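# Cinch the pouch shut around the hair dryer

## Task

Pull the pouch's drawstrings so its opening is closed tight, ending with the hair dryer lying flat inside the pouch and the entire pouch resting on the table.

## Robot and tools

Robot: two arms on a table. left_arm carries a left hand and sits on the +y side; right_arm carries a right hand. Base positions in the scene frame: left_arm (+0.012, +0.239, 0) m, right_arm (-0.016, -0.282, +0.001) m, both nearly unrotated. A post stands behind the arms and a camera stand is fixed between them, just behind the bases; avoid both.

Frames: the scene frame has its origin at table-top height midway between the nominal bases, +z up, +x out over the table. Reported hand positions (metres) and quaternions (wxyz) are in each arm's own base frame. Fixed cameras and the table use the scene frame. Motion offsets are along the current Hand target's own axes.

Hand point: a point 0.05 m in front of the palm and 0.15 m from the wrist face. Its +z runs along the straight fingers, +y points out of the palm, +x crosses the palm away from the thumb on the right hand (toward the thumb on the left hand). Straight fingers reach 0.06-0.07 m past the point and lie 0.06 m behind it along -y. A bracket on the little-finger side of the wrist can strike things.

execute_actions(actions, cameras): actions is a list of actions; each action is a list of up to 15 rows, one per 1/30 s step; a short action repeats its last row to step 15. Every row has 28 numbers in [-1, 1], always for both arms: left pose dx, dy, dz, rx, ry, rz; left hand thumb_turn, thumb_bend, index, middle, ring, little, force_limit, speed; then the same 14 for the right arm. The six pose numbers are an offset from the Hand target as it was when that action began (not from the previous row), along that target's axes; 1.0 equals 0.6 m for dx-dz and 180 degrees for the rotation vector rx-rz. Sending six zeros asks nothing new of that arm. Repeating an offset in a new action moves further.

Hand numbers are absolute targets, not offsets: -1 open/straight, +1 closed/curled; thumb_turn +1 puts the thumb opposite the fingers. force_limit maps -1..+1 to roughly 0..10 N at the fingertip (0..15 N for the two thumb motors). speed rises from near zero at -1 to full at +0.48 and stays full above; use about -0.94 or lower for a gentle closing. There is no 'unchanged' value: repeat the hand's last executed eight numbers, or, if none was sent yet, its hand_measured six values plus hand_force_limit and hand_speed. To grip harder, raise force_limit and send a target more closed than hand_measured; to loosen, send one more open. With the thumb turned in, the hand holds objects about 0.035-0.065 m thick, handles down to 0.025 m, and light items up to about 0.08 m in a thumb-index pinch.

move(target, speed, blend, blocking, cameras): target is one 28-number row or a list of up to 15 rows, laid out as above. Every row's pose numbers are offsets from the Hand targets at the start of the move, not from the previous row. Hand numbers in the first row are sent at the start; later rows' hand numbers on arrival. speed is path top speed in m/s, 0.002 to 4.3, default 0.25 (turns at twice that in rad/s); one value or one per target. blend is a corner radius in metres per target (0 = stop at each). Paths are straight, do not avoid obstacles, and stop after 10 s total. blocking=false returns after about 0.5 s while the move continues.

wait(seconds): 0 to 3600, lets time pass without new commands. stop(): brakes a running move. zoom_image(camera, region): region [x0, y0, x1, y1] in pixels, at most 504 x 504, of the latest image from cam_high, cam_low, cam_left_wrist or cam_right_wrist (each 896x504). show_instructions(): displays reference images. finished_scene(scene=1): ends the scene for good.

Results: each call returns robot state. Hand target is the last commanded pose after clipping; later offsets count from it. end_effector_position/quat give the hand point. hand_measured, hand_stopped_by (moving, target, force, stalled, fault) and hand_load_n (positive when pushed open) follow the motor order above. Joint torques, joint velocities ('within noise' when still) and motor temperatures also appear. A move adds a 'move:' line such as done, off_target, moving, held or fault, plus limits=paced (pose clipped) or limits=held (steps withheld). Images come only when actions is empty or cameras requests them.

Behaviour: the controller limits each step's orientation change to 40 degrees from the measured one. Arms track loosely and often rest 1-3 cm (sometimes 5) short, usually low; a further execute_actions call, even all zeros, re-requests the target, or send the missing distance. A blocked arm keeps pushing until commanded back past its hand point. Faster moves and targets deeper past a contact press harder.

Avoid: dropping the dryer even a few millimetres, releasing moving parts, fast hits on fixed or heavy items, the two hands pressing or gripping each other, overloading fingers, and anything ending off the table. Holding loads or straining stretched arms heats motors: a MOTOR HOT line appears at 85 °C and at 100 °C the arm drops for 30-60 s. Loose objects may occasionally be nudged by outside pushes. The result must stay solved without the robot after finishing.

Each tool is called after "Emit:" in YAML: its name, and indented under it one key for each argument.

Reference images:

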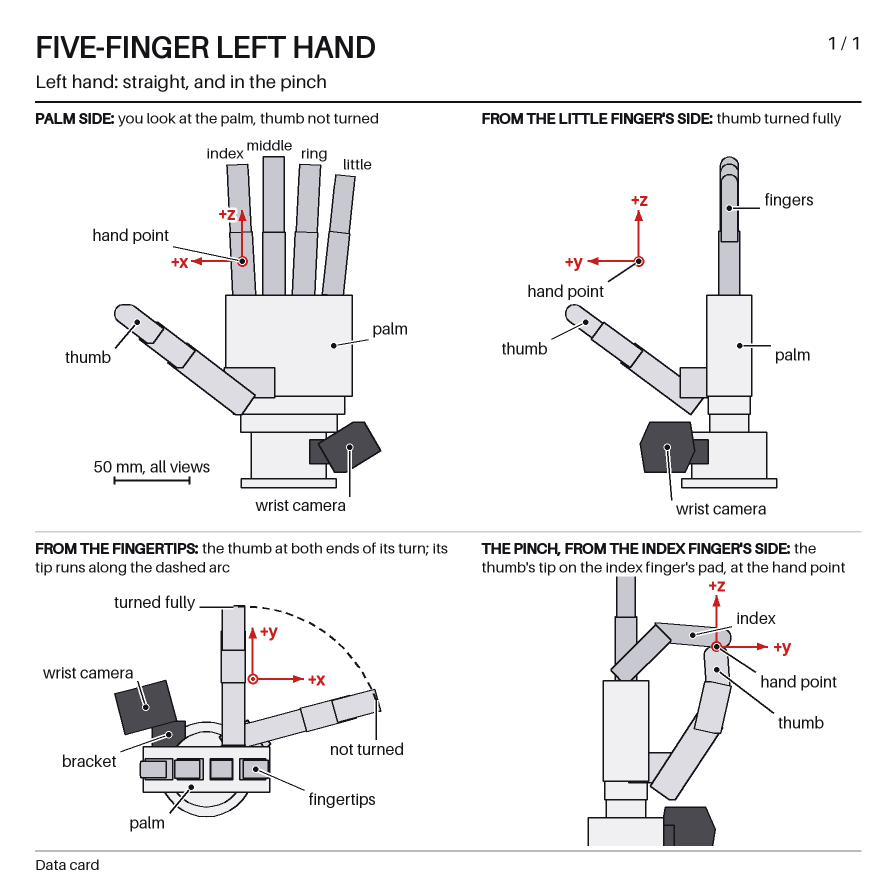

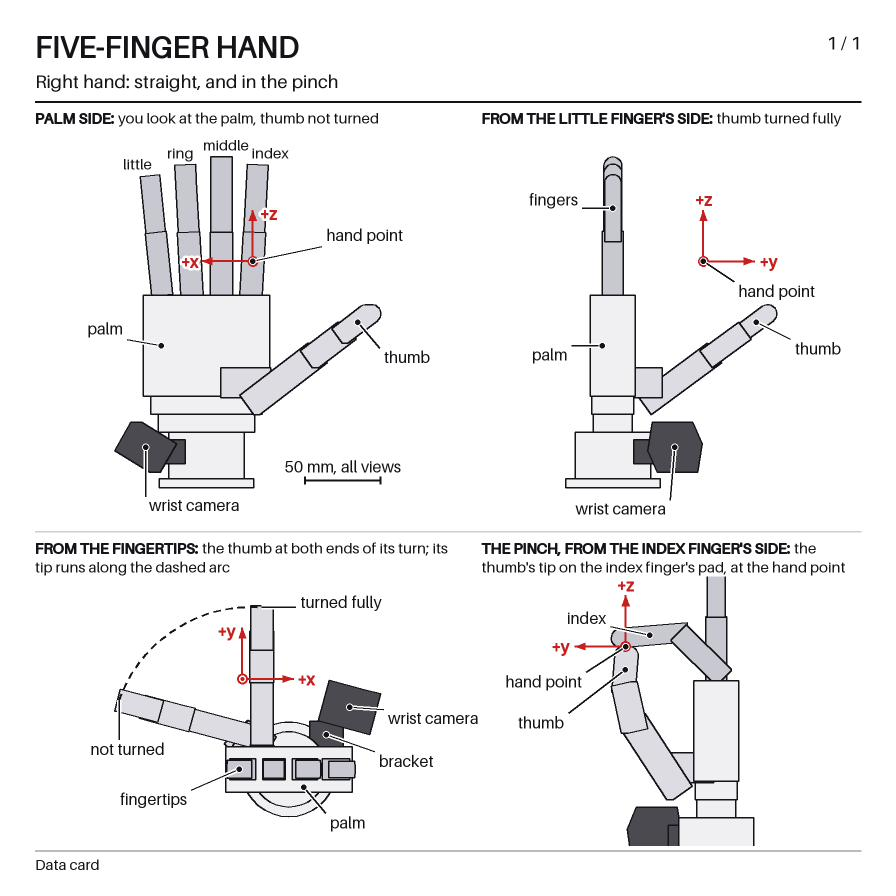

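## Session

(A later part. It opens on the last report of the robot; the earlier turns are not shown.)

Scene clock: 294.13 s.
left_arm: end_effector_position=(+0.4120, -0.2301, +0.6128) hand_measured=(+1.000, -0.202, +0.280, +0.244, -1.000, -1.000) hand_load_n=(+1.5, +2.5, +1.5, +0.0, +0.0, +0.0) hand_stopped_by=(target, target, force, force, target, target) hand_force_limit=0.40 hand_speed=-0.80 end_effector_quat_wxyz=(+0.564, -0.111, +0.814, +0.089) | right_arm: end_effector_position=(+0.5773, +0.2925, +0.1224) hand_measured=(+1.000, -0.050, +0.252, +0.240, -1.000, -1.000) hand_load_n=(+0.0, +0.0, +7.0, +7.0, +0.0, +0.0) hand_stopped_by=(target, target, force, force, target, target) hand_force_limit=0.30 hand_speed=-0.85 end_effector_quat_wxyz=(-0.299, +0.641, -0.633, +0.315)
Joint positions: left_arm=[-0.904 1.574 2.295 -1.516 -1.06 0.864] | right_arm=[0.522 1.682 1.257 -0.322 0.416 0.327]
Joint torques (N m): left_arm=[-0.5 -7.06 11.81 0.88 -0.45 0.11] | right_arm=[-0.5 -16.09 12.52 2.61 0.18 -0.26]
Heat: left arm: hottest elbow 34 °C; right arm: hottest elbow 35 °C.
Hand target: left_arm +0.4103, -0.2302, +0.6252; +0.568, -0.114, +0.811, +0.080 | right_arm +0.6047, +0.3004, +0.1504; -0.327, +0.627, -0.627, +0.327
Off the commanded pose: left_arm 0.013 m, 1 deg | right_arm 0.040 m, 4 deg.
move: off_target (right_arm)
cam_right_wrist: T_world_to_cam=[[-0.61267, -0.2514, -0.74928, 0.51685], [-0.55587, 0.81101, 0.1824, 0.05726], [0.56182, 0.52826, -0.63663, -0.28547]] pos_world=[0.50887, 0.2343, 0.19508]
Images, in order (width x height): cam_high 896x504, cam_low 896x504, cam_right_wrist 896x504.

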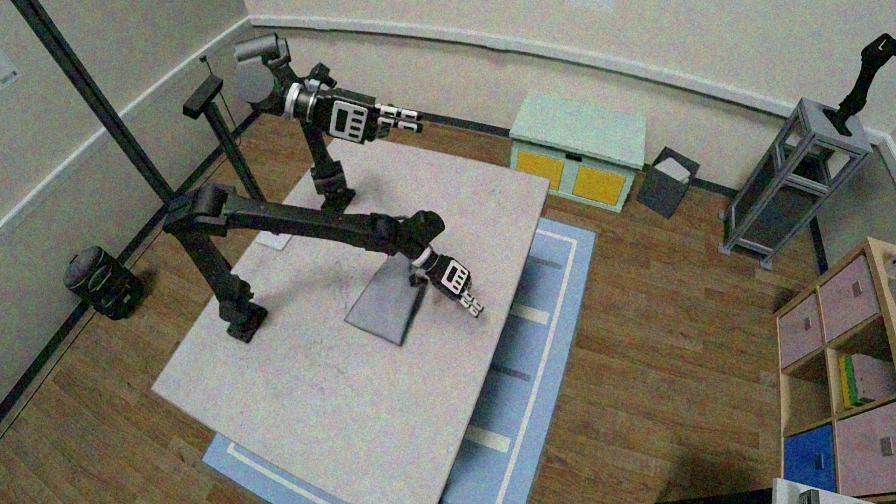

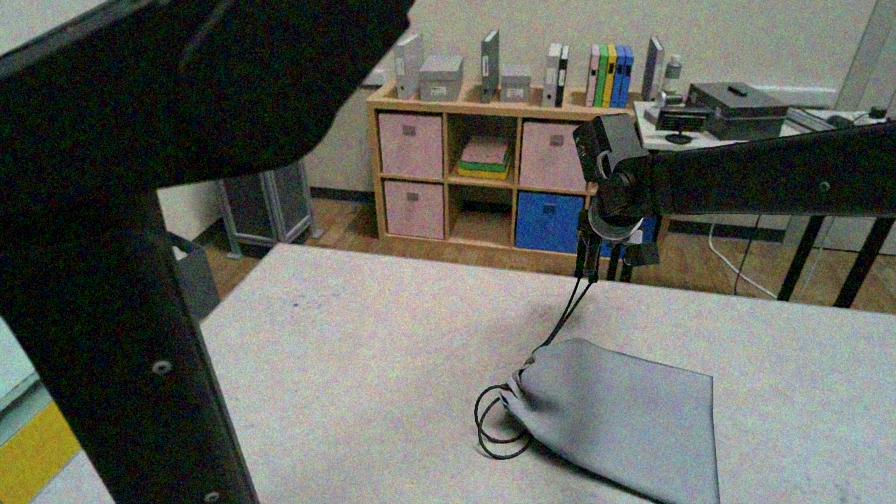

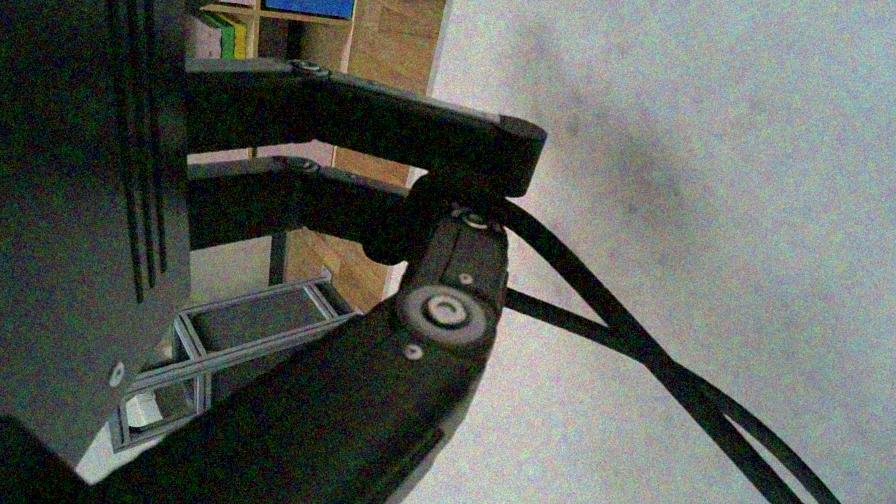

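Emit:
move:
  target: [0.5133,0.4373,0.1728,0,0,0,1,-0.05,-0.2,-0.2,-1,-1,0,-0.3,0,0,0,0,0,0,1,-0.05,0.5,0.5,-1,-1,0.3,-0.85]
  speed: 0.15
  cameras: ["cam_low"]

Emit:
move:
  target: [0,0,0,0,0,0,1,-0.05,-0.2,-0.2,-1,-1,0,-0.3,0.05,-0.3487,-0.5192,0.139,0,0,1,-0.05,0.5,0.5,-1,-1,0.3,-0.85]
  speed: 0.07
  cameras: ["cam_low","cam_high","cam_right_wrist","cam_left_wrist"]

Scene clock: 301.10 s.
left_arm: end_effector_position=(+0.3300, +0.0172, +0.3014) hand_measured=(+1.000, -0.050, -0.200, -0.200, -1.000, -1.000) hand_load_n=(+0.0, +0.0, +0.0, +0.0, +0.0, +0.0) hand_stopped_by=(target, target, target, target, target, target) hand_force_limit=0.00 hand_speed=-0.30 end_effector_quat_wxyz=(+0.564, -0.116, +0.814, +0.077) | right_arm: end_effector_position=(+0.5773, +0.2924, +0.1224) hand_measured=(+1.000, -0.050, +0.252, +0.240, -1.000, -1.000) hand_load_n=(+0.0, +0.0, +7.0, +7.0, +0.0, +0.0) hand_stopped_by=(target, target, force, force, target, target) hand_force_limit=0.30 hand_speed=-0.85 end_effector_quat_wxyz=(-0.299, +0.641, -0.633, +0.315)
Joint positions: left_arm=[-0.445 0.626 0.69 -0.529 -0.668 1.264] | right_arm=[0.522 1.682 1.257 -0.322 0.416 0.327]
Joint torques (N m): left_arm=[0.32 0.38 9.03 2.85 -0.17 0.24] | right_arm=[-0.73 -16.09 12.53 2.52 0.2 -0.27]
Heat: left arm: hottest elbow 34 °C; right arm: hottest elbow 35 °C.
Hand target: left_arm +0.3303, +0.0198, +0.3003; +0.568, -0.114, +0.811, +0.080 | right_arm +0.6047, +0.3004, +0.1504; -0.327, +0.627, -0.627, +0.327
Off the commanded pose: left_arm 0.003 m, 1 deg | right_arm 0.040 m, 4 deg.
move: done

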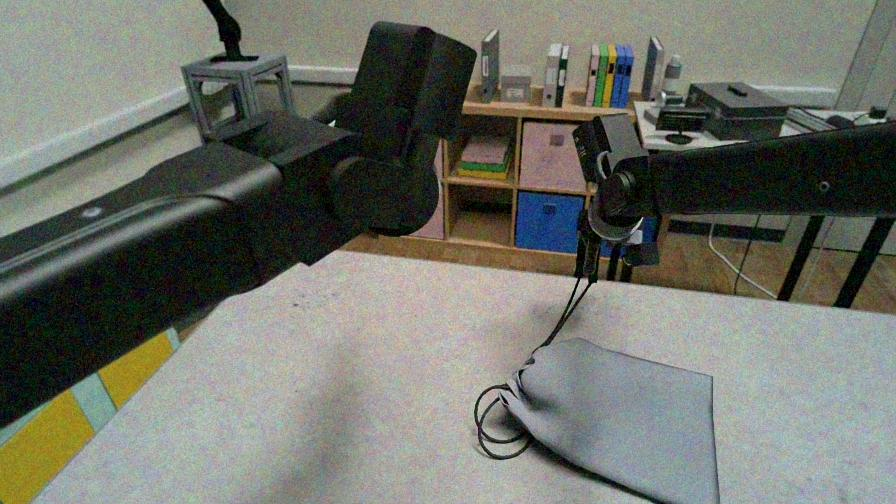

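Scene clock: 307.10 s.
left_arm: end_effector_position=(+0.3299, +0.0173, +0.3015) hand_measured=(+1.000, -0.050, -0.200, -0.200, -1.000, -1.000) hand_load_n=(+0.5, +0.0, +0.0, +0.0, +0.0, +0.0) hand_stopped_by=(target, target, target, target, target, target) hand_force_limit=0.00 hand_speed=-0.30 end_effector_quat_wxyz=(+0.564, -0.116, +0.814, +0.077) | right_arm: end_effector_position=(+0.4728, +0.2679, +0.4351) hand_measured=(+1.000, -0.050, +0.252, +0.240, -1.000, -1.000) hand_load_n=(+0.0, +0.0, +7.0, +7.0, +0.0, +0.0) hand_stopped_by=(target, target, force, force, target, target) hand_force_limit=0.30 hand_speed=-0.85 end_effector_quat_wxyz=(-0.415, +0.570, -0.550, +0.448)
Joint positions: left_arm=[-0.445 0.625 0.69 -0.529 -0.668 1.265] | right_arm=[0.684 1.179 1.342 -0.495 0.677 0.156]
Joint torques (N m): left_arm=[0.32 0.38 9.02 2.78 -0.16 0.21] | right_arm=[1.03 -12.45 15.46 1.72 0.39 -0.23]
Heat: left arm: hottest elbow 34 °C; right arm: hottest elbow 36 °C.
Hand target: left_arm +0.3303, +0.0199, +0.3003; +0.568, -0.114, +0.811, +0.080 | right_arm +0.4693, +0.2706, +0.5003; -0.455, +0.542, -0.541, +0.455
Off the commanded pose: left_arm 0.003 m, 1 deg | right_arm 0.065 m, 6 deg.
move: off_target (right_arm)
cam_left_wrist: T_world_to_cam=[[0.24382, -0.93532, -0.25637, 0.01843], [-0.80709, -0.04912, -0.58838, 0.43798], [0.53773, 0.35037, -0.76686, 0.16266]] pos_world=[0.26153, -0.01824, 0.38716]
cam_right_wrist: T_world_to_cam=[[-0.25779, -0.28239, -0.92401, 0.59746], [-0.58578, 0.80622, -0.08296, 0.09288], [0.76838, 0.51988, -0.37325, -0.22475]] pos_world=[0.38112, 0.21068, 0.47588]

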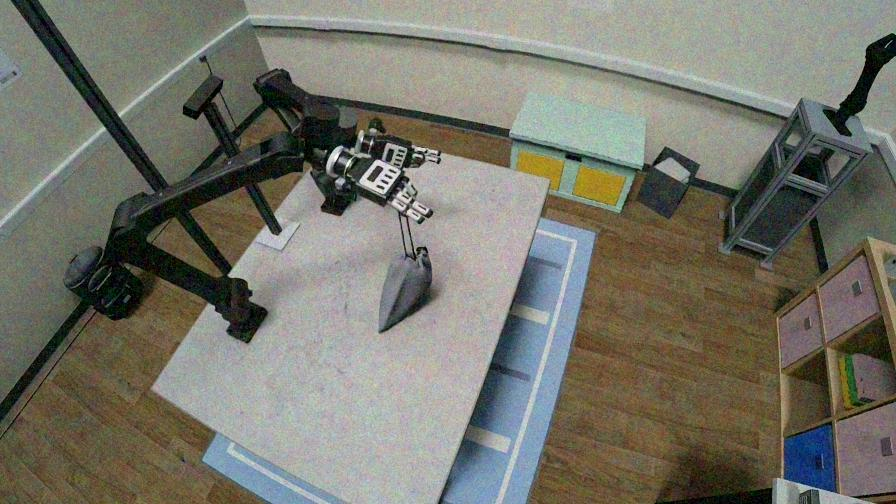

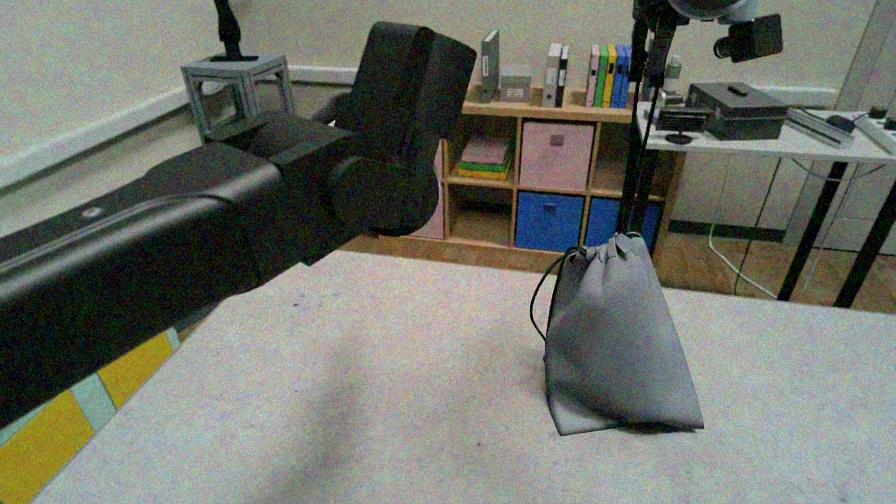

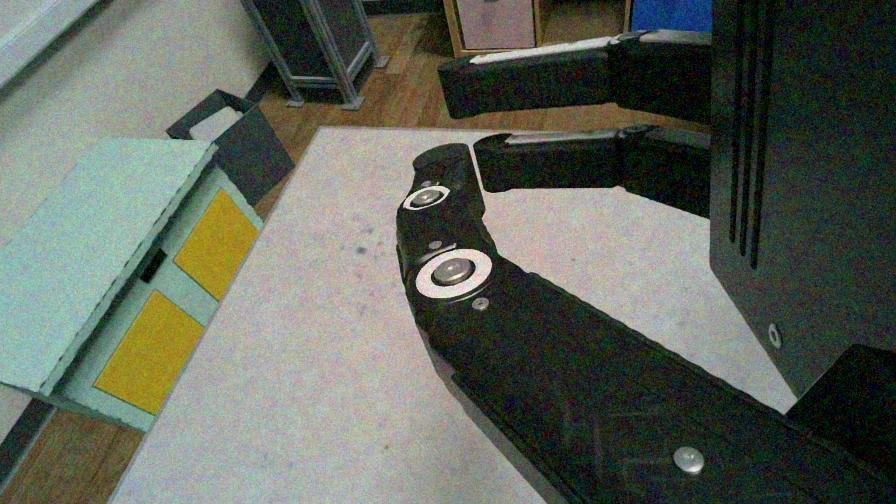

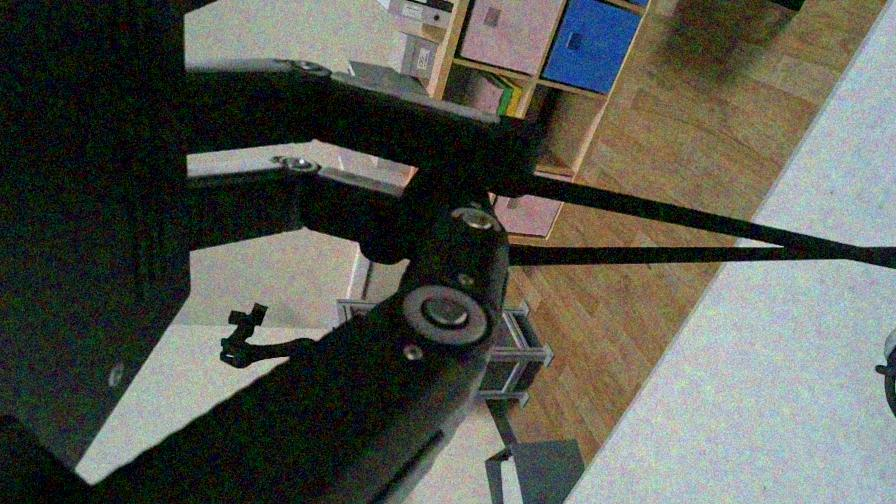

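Emit:
zoom_image:
  camera: "cam_low"
  region: [500, 210, 720, 440]

Emit:
zoom_image:
  camera: "cam_high"
  region: [350, 200, 470, 340]

Scaled by 2.191.

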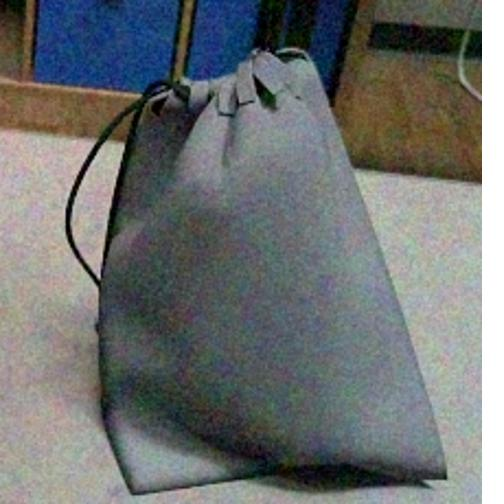

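Scaled by 3.600.

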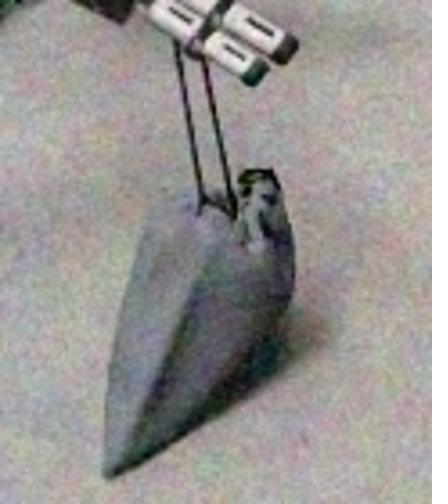

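Emit:
move:
  target: [0.0619,-0.0138,0.0737,0,0,-0.5,1,-0.05,-0.2,-0.2,-1,-1,0,-0.3,0,0,0,0,0,0,1,-0.05,0.5,0.5,-1,-1,0.3,-0.85]
  speed: 0.2
  cameras: ["cam_low"]

Scene clock: 313.87 s.
left_arm: end_effector_position=(+0.3595, +0.0186, +0.2507) hand_measured=(+1.000, -0.050, -0.200, -0.200, -1.000, -1.000) hand_load_n=(+0.0, +0.0, +0.0, +0.0, +0.0, +0.0) hand_stopped_by=(target, target, target, target, target, target) hand_force_limit=0.00 hand_speed=-0.30 end_effector_quat_wxyz=(-0.456, +0.651, -0.504, +0.338) | right_arm: end_effector_position=(+0.4728, +0.2679, +0.4354) hand_measured=(+1.000, -0.050, +0.252, +0.240, -1.000, -1.000) hand_load_n=(+0.0, +0.0, +7.0, +7.0, +0.0, -0.5) hand_stopped_by=(target, target, force, force, target, target) hand_force_limit=0.30 hand_speed=-0.85 end_effector_quat_wxyz=(-0.415, +0.570, -0.550, +0.448)
Joint positions: left_arm=[0.02 0.597 0.608 -0.385 -0.239 -0.071] | right_arm=[0.684 1.179 1.342 -0.495 0.677 0.155]
Joint torques (N m): left_arm=[0.26 0.44 9.22 3.04 0 -0.12] | right_arm=[1.49 -12.04 15.51 1.63 0.39 -0.24]
Heat: left arm: hottest elbow 33 °C; right arm: hottest elbow 37 °C.
Hand target: left_arm +0.3603, +0.0199, +0.2503; -0.458, +0.654, -0.493, +0.345 | right_arm +0.4693, +0.2706, +0.5002; -0.455, +0.542, -0.541, +0.455
Off the commanded pose: left_arm 0.001 m, 2 deg | right_arm 0.065 m, 6 deg.
move: done

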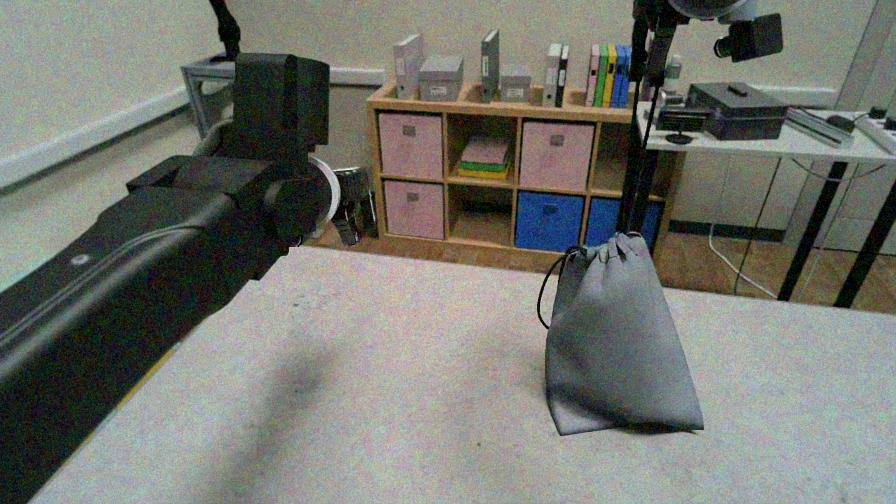

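Emit:
move:
  target: [0.2198,0.127,0.0898,0.0175,0.1546,-0.476,1,-0.05,-0.2,-0.2,-1,-1,0,-0.3,0,0,0,0,0,0,1,-0.05,0.5,0.5,-1,-1,0.3,-0.85]
  speed: 0.2
  cameras: ["cam_low","cam_left_wrist","cam_high"]

Emit:
zoom_image:
  camera: "cam_low"
  region: [400, 210, 720, 440]

Scene clock: 319.40 s.
left_arm: end_effector_position=(+0.4211, -0.0980, +0.1572) hand_measured=(+1.000, -0.050, -0.200, -0.200, -1.000, -1.000) hand_load_n=(+0.0, +0.0, +0.0, +0.0, +0.0, +0.0) hand_stopped_by=(target, target, target, target, target, target) hand_force_limit=0.00 hand_speed=-0.30 end_effector_quat_wxyz=(-0.008, +0.712, -0.004, +0.703) | right_arm: end_effector_position=(+0.4728, +0.2679, +0.4354) hand_measured=(+1.000, -0.050, +0.252, +0.240, -1.000, -1.000) hand_load_n=(+0.0, -0.5, +7.0, +7.0, +0.0, +0.0) hand_stopped_by=(target, target, force, force, target, target) hand_force_limit=0.30 hand_speed=-0.85 end_effector_quat_wxyz=(-0.415, +0.570, -0.550, +0.448)
Joint positions: left_arm=[-0.166 1.585 0.172 1.4 -0.171 -1.556] | right_arm=[0.684 1.179 1.342 -0.495 0.677 0.155]
Joint torques (N m): left_arm=[-0.85 -3.19 3.02 3.23 -0.06 -0.23] | right_arm=[1.08 -12.1 15.57 1.66 0.39 -0.25]
Heat: left arm: hottest elbow 33 °C; right arm: hottest elbow 38 °C.
Hand target: left_arm +0.4203, -0.1002, +0.1603; +0.000, +0.707, +0.000, +0.707 | right_arm +0.4693, +0.2706, +0.5002; -0.455, +0.542, -0.541, +0.455
Off the commanded pose: left_arm 0.004 m, 1 deg | right_arm 0.065 m, 6 deg.
move: done
cam_left_wrist: T_world_to_cam=[[0.06822, 0.96078, 0.26878, 0.02861], [-0.52106, -0.19543, 0.83084, 0.06312], [0.85079, -0.19673, 0.48729, -0.33916]] pos_world=[0.31949, -0.08187, 0.10514]
Images, in order (width x height): cam_high 896x504, cam_low 896x504, cam_left_wrist 896x504.

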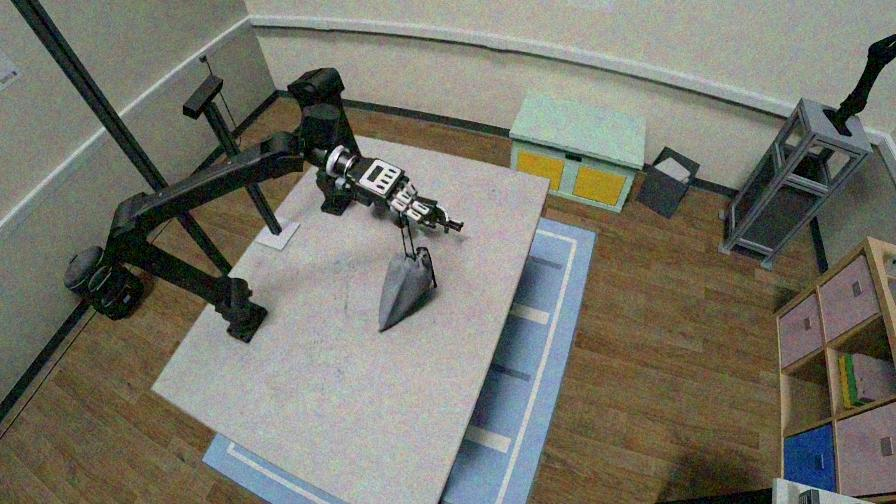

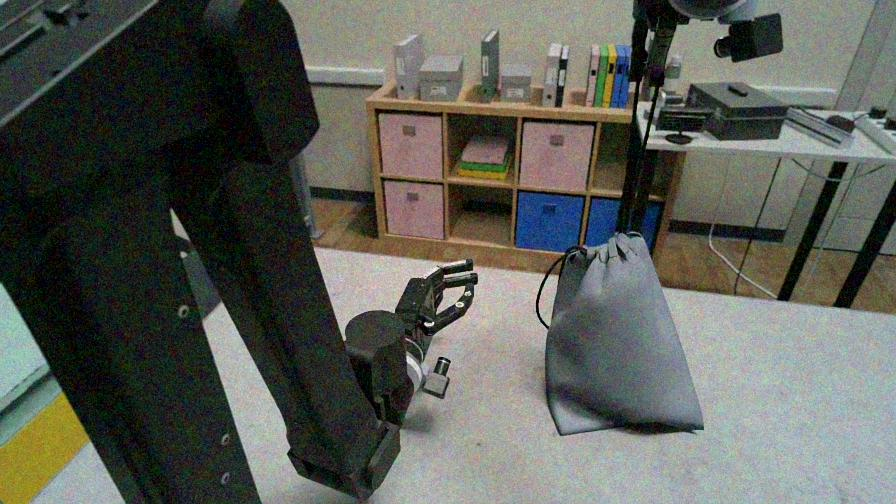

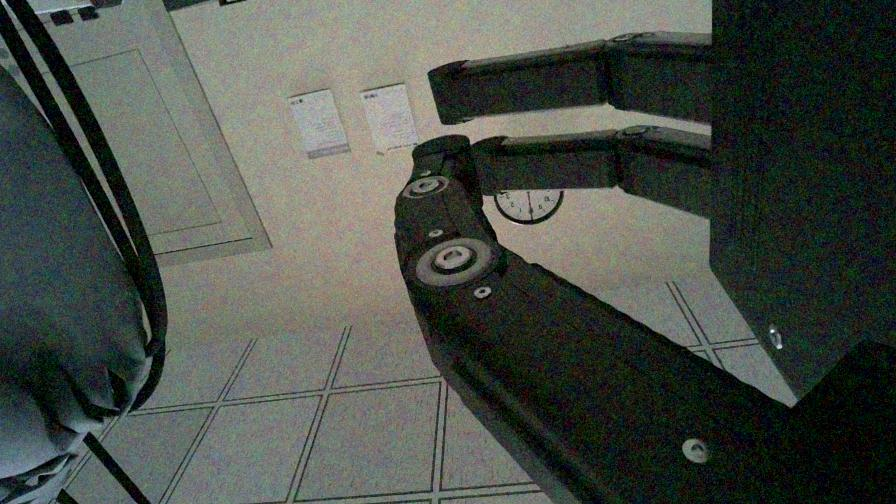

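Scaled by 1.575.

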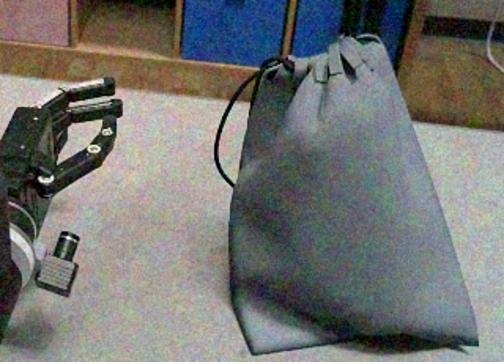

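Emit:
move:
  target: [-0.0333,0.0917,0.0228,0,0,0,1,-0.05,-0.2,-0.2,-1,-1,0,-0.3,0,0,0,0,0,0,1,-0.05,0.5,0.5,-1,-1,0.3,-0.85]
  speed: 0.08
  cameras: ["cam_low","cam_left_wrist","cam_high"]

Emit:
zoom_image:
  camera: "cam_low"
  region: [400, 210, 720, 440]

Scene clock: 321.93 s.
left_arm: end_effector_position=(+0.4284, -0.1511, +0.1320) hand_measured=(+1.000, -0.050, -0.200, -0.200, -1.000, -1.000) hand_load_n=(+0.0, +0.0, +0.0, +0.0, +0.0, +0.0) hand_stopped_by=(target, target, target, target, target, target) hand_force_limit=0.00 hand_speed=-0.30 end_effector_quat_wxyz=(-0.010, +0.717, -0.007, +0.697) | right_arm: end_effector_position=(+0.4728, +0.2679, +0.4354) hand_measured=(+1.000, -0.050, +0.252, +0.240, -1.000, -1.000) hand_load_n=(+0.0, +0.0, +7.0, +7.0, +0.0, +0.0) hand_stopped_by=(target, target, force, force, target, target) hand_force_limit=0.30 hand_speed=-0.85 end_effector_quat_wxyz=(-0.415, +0.570, -0.550, +0.448)
Joint positions: left_arm=[-0.37 1.742 0.231 1.479 -0.373 -1.558] | right_arm=[0.684 1.179 1.342 -0.495 0.677 0.155]
Joint torques (N m): left_arm=[-0.67 -3.96 3.95 3.26 -0.06 -0.19] | right_arm=[0.97 -12.51 15.56 1.62 0.39 -0.23]
Heat: left arm: hottest elbow 33 °C; right arm: hottest elbow 39 °C.
Hand target: left_arm +0.4340, -0.1552, +0.1404; +0.000, +0.707, +0.000, +0.707 | right_arm +0.4693, +0.2706, +0.5002; -0.455, +0.542, -0.541, +0.455
Off the commanded pose: left_arm 0.011 m, 2 deg | right_arm 0.065 m, 6 deg.
move: off_target (left_arm)
cam_left_wrist: T_world_to_cam=[[0.07416, 0.95882, 0.27417, 0.08233], [-0.5077, -0.20033, 0.83792, 0.07001], [0.85834, -0.20134, 0.47193, -0.34552]] pos_world=[0.32601, -0.13448, 0.08183]
Images, in order (width x height): cam_high 896x504, cam_low 896x504, cam_left_wrist 896x504.

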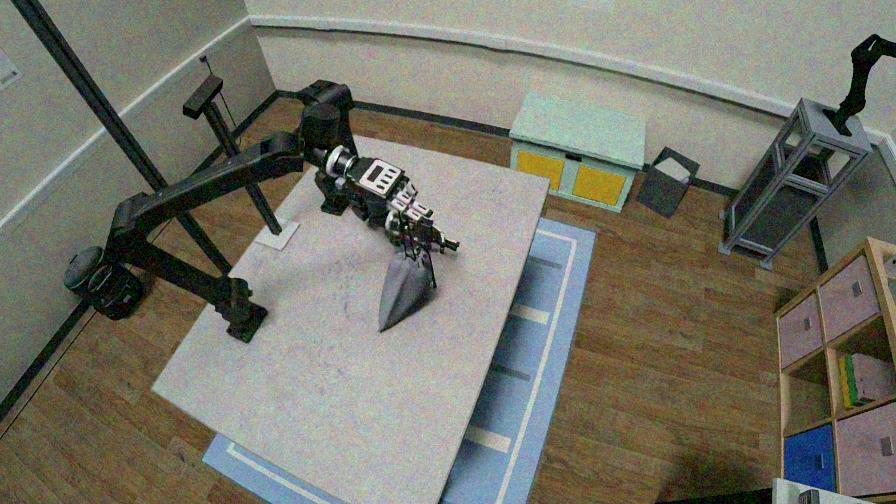

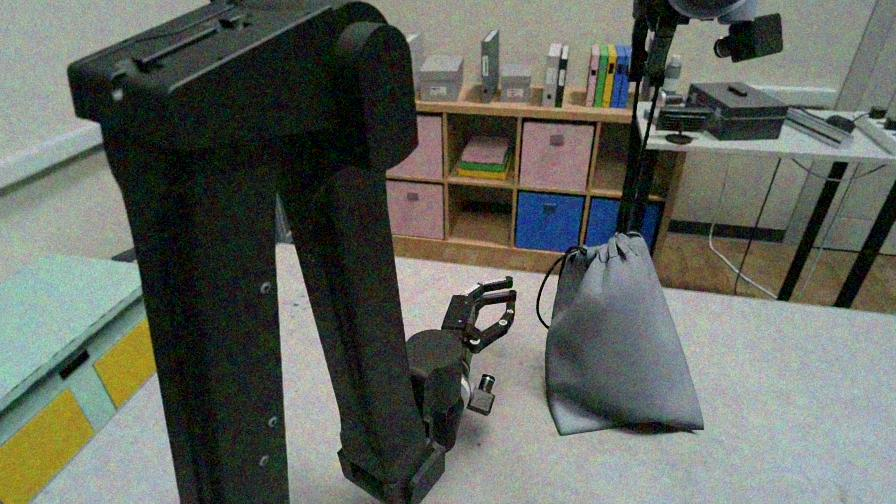

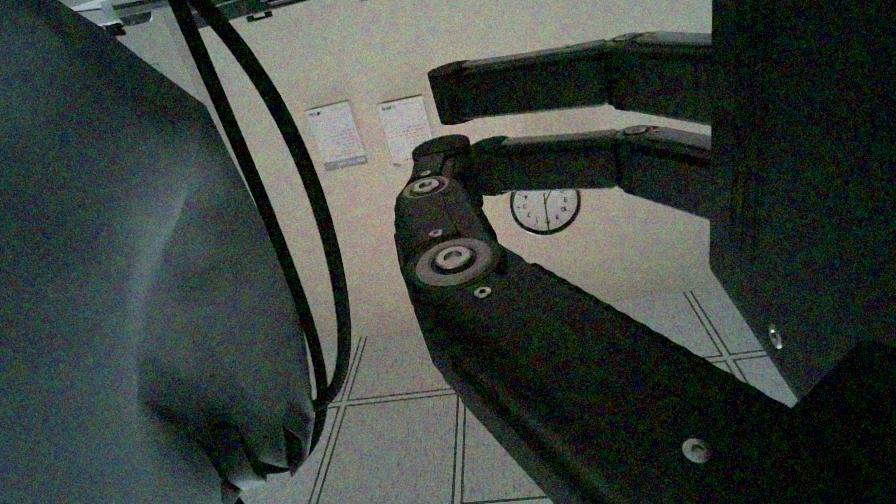

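Scaled by 1.575.

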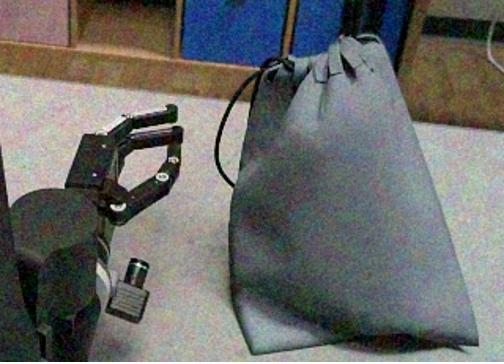

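Emit:
zoom_image:
  camera: "cam_high"
  region: [370, 200, 490, 320]

Emit:
zoom_image:
  camera: "cam_left_wrist"
  region: [140, 0, 480, 420]

Scaled by 4.200.

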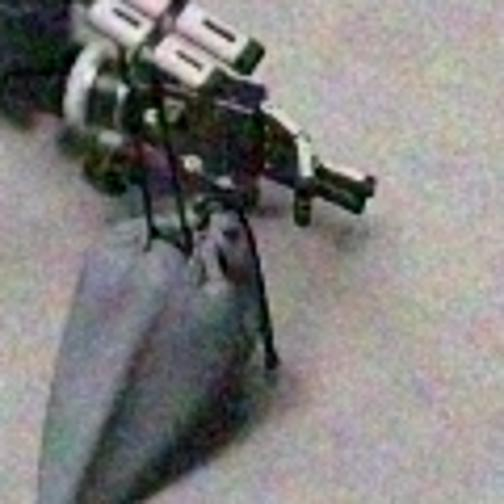

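Scaled by 1.200.

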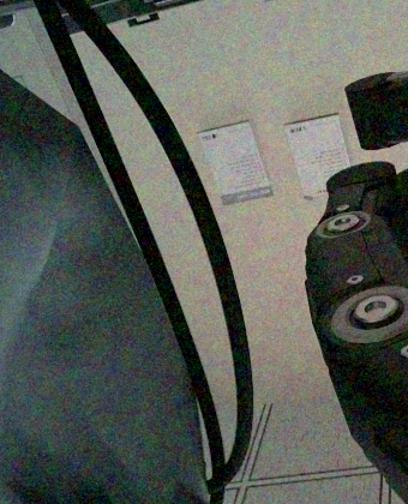

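Emit:
move:
  target: [0.005,0.058,0.034,0,0,0,1,-0.05,-0.2,-0.2,-1,-1,0,-0.3,0,0,0,0,0,0,1,-0.05,0.5,0.5,-1,-1,0.3,-0.85]
  speed: 0.08
  cameras: ["cam_low","cam_left_wrist","cam_high"]

Emit:
zoom_image:
  camera: "cam_high"
  region: [370, 200, 490, 320]

Emit:
zoom_image:
  camera: "cam_low"
  region: [460, 230, 620, 390]

Scene clock: 325.47 s.
left_arm: end_effector_position=(+0.4478, -0.1845, +0.1423) hand_measured=(+1.000, -0.050, -0.200, -0.200, -1.000, -1.000) hand_load_n=(+0.0, +0.0, +0.0, +0.0, +0.0, +0.0) hand_stopped_by=(target, target, target, target, target, target) hand_force_limit=0.00 hand_speed=-0.30 end_effector_quat_wxyz=(-0.006, +0.708, -0.004, +0.706) | right_arm: end_effector_position=(+0.4728, +0.2679, +0.4354) hand_measured=(+1.000, -0.050, +0.252, +0.240, -1.000, -1.000) hand_load_n=(+0.0, +0.0, +7.0, +7.0, +0.0, +0.0) hand_stopped_by=(target, target, force, force, target, target) hand_force_limit=0.30 hand_speed=-0.85 end_effector_quat_wxyz=(-0.415, +0.570, -0.550, +0.448)
Joint positions: left_arm=[-0.456 1.746 0.315 1.428 -0.459 -1.558] | right_arm=[0.684 1.179 1.342 -0.495 0.677 0.155]
Joint torques (N m): left_arm=[-0.62 -4.78 4.81 1.68 -0.07 -0.19] | right_arm=[1.03 -12.28 15.56 1.63 0.37 -0.23]
Heat: left arm: hottest elbow 33 °C; right arm: hottest elbow 39 °C.
Hand target: left_arm +0.4544, -0.1899, +0.1434; +0.000, +0.707, +0.000, +0.707 | right_arm +0.4693, +0.2706, +0.5002; -0.455, +0.542, -0.541, +0.455
Off the commanded pose: left_arm 0.009 m, 1 deg | right_arm 0.065 m, 6 deg.
move: done
cam_left_wrist: T_world_to_cam=[[0.0666, 0.96153, 0.26652, 0.11501], [-0.5297, -0.19229, 0.8261, 0.07759], [0.84557, -0.19619, 0.49651, -0.37057]] pos_world=[0.34678, -0.16837, 0.08925]
Images, in order (width x height): cam_high 896x504, cam_low 896x504, cam_left_wrist 896x504.

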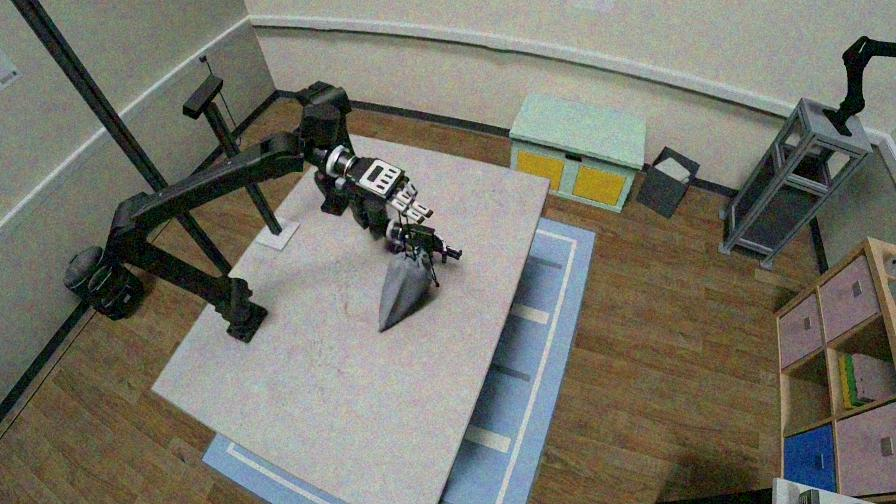

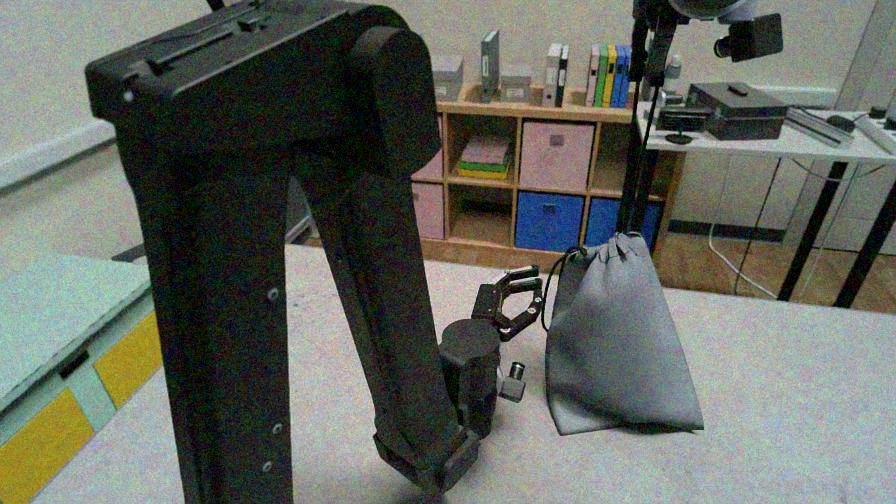

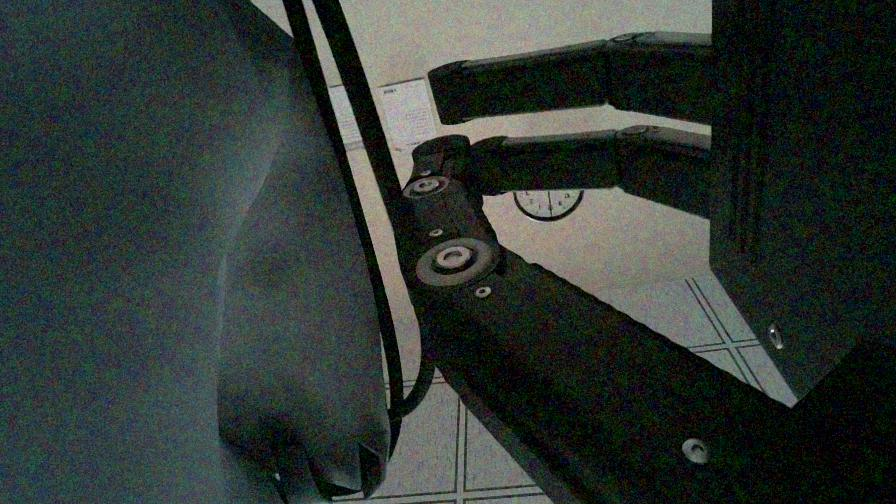

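Scaled by 4.200.

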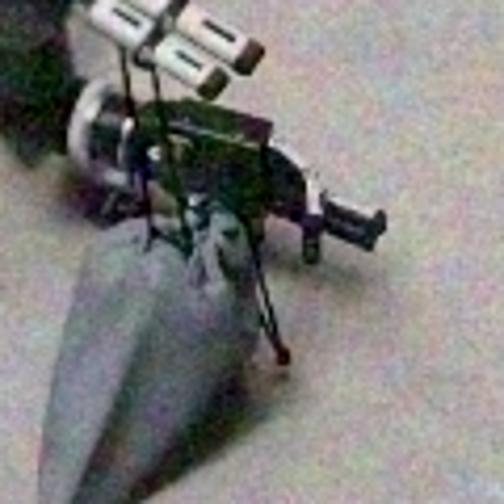

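Scaled by 3.150.

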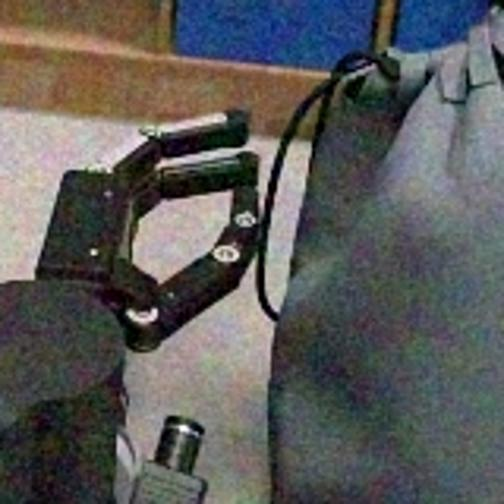

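Emit:
move:
  target: [0.0,0.058,0.0,0,0,0,1,-0.05,-0.2,-0.2,-1,-1,0,-0.3,0,0,0,0,0,0,1,-0.05,0.5,0.5,-1,-1,0.3,-0.85]
  speed: 0.06
  cameras: ["cam_low","cam_left_wrist","cam_high"]

Emit:
zoom_image:
  camera: "cam_left_wrist"
  region: [300, 0, 600, 400]

Emit:
zoom_image:
  camera: "cam_low"
  region: [460, 230, 620, 390]

Scene clock: 327.53 s.
left_arm: end_effector_position=(+0.4482, -0.2178, +0.1422) hand_measured=(+1.000, -0.050, -0.200, -0.200, -1.000, -1.000) hand_load_n=(-0.5, +0.0, +0.0, +0.0, +0.0, +0.0) hand_stopped_by=(target, target, target, target, target, target) hand_force_limit=0.00 hand_speed=-0.30 end_effector_quat_wxyz=(-0.007, +0.708, -0.003, +0.706) | right_arm: end_effector_position=(+0.4728, +0.2678, +0.4354) hand_measured=(+1.000, -0.050, +0.252, +0.240, -1.000, -1.000) hand_load_n=(+0.0, +0.0, +7.0, +7.0, +0.0, +0.0) hand_stopped_by=(target, target, force, force, target, target) hand_force_limit=0.30 hand_speed=-0.85 end_effector_quat_wxyz=(-0.415, +0.570, -0.549, +0.448)
Joint positions: left_arm=[-0.556 1.76 0.36 1.397 -0.561 -1.558] | right_arm=[0.684 1.179 1.342 -0.495 0.677 0.155]
Joint torques (N m): left_arm=[-0.79 -5.01 5.15 1.63 -0.05 -0.18] | right_arm=[1.08 -12.1 15.58 1.62 0.38 -0.23]
Motor temperatures (°C): left_arm=[29 29 32 28 28 30] | right_arm=[29 30 40 29 29 28]
Heat: left arm: hottest elbow 32 °C; right arm: hottest elbow 40 °C.
Hand target: left_arm +0.4544, -0.2248, +0.1434; +0.000, +0.707, +0.000, +0.707 | right_arm +0.4693, +0.2706, +0.5002; -0.455, +0.542, -0.541, +0.455
Off the commanded pose: left_arm 0.009 m, 1 deg | right_arm 0.065 m, 6 deg.
move: done
cam_left_wrist: T_world_to_cam=[[0.06557, 0.96147, 0.26697, 0.14743], [-0.52925, -0.19331, 0.82615, 0.07109], [0.84593, -0.19547, 0.49618, -0.37736]] pos_world=[0.34718, -0.20177, 0.08915]
Images, in order (width x height): cam_high 896x504, cam_low 896x504, cam_left_wrist 896x504.

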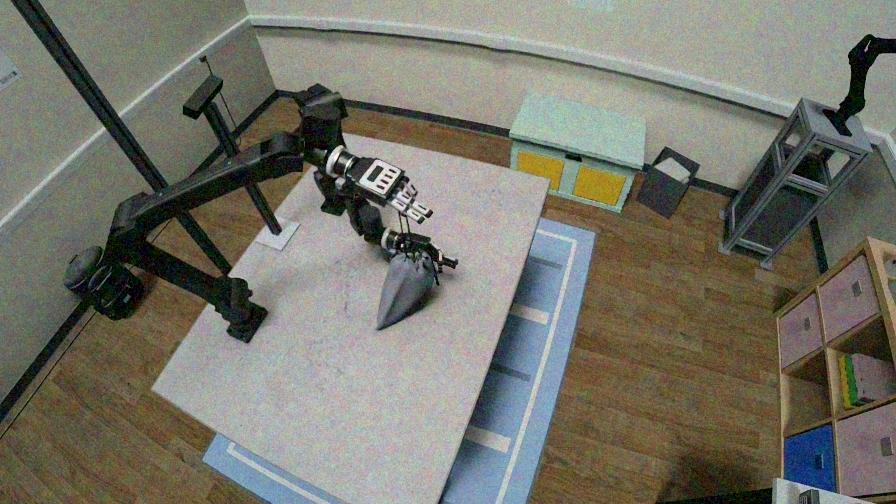

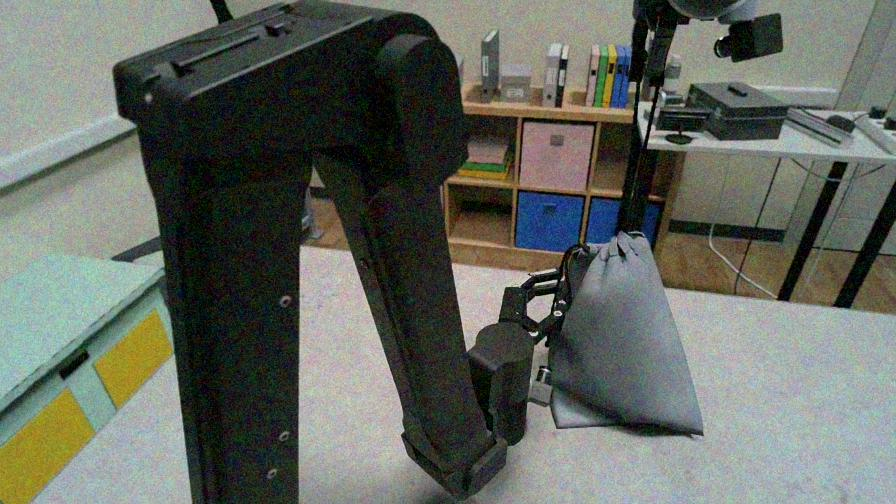

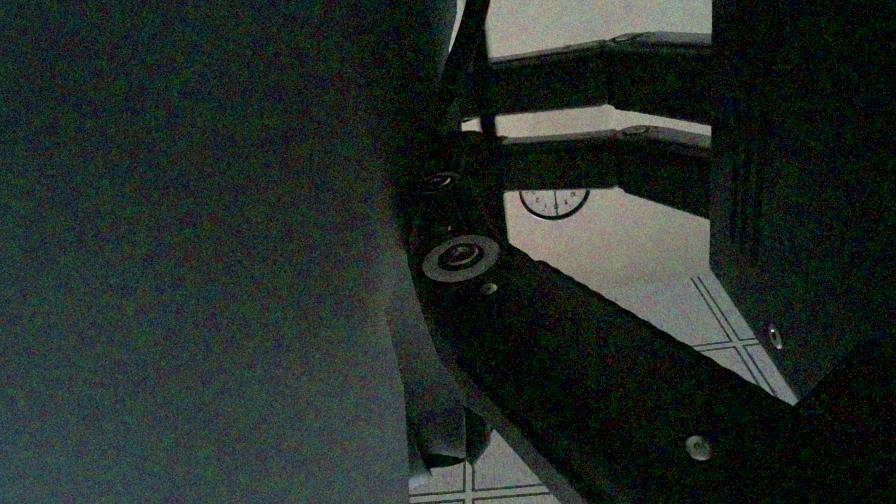

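Scaled by 1.260.

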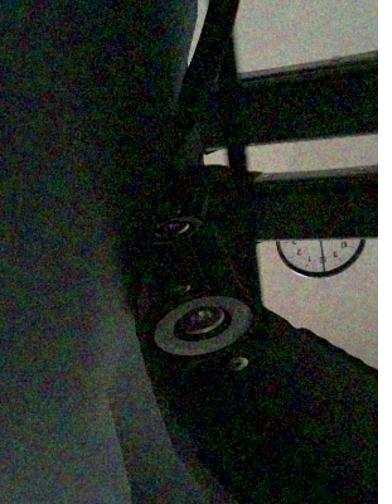

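Scaled by 3.150.

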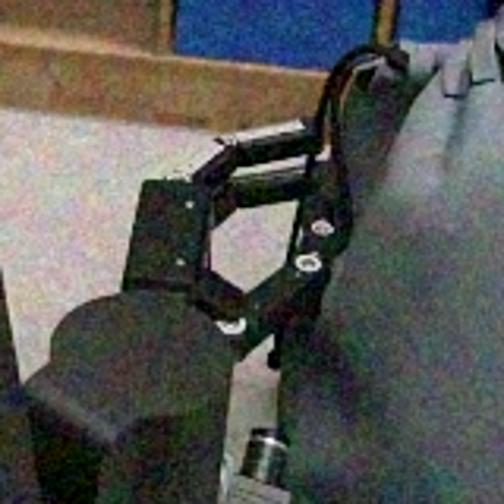

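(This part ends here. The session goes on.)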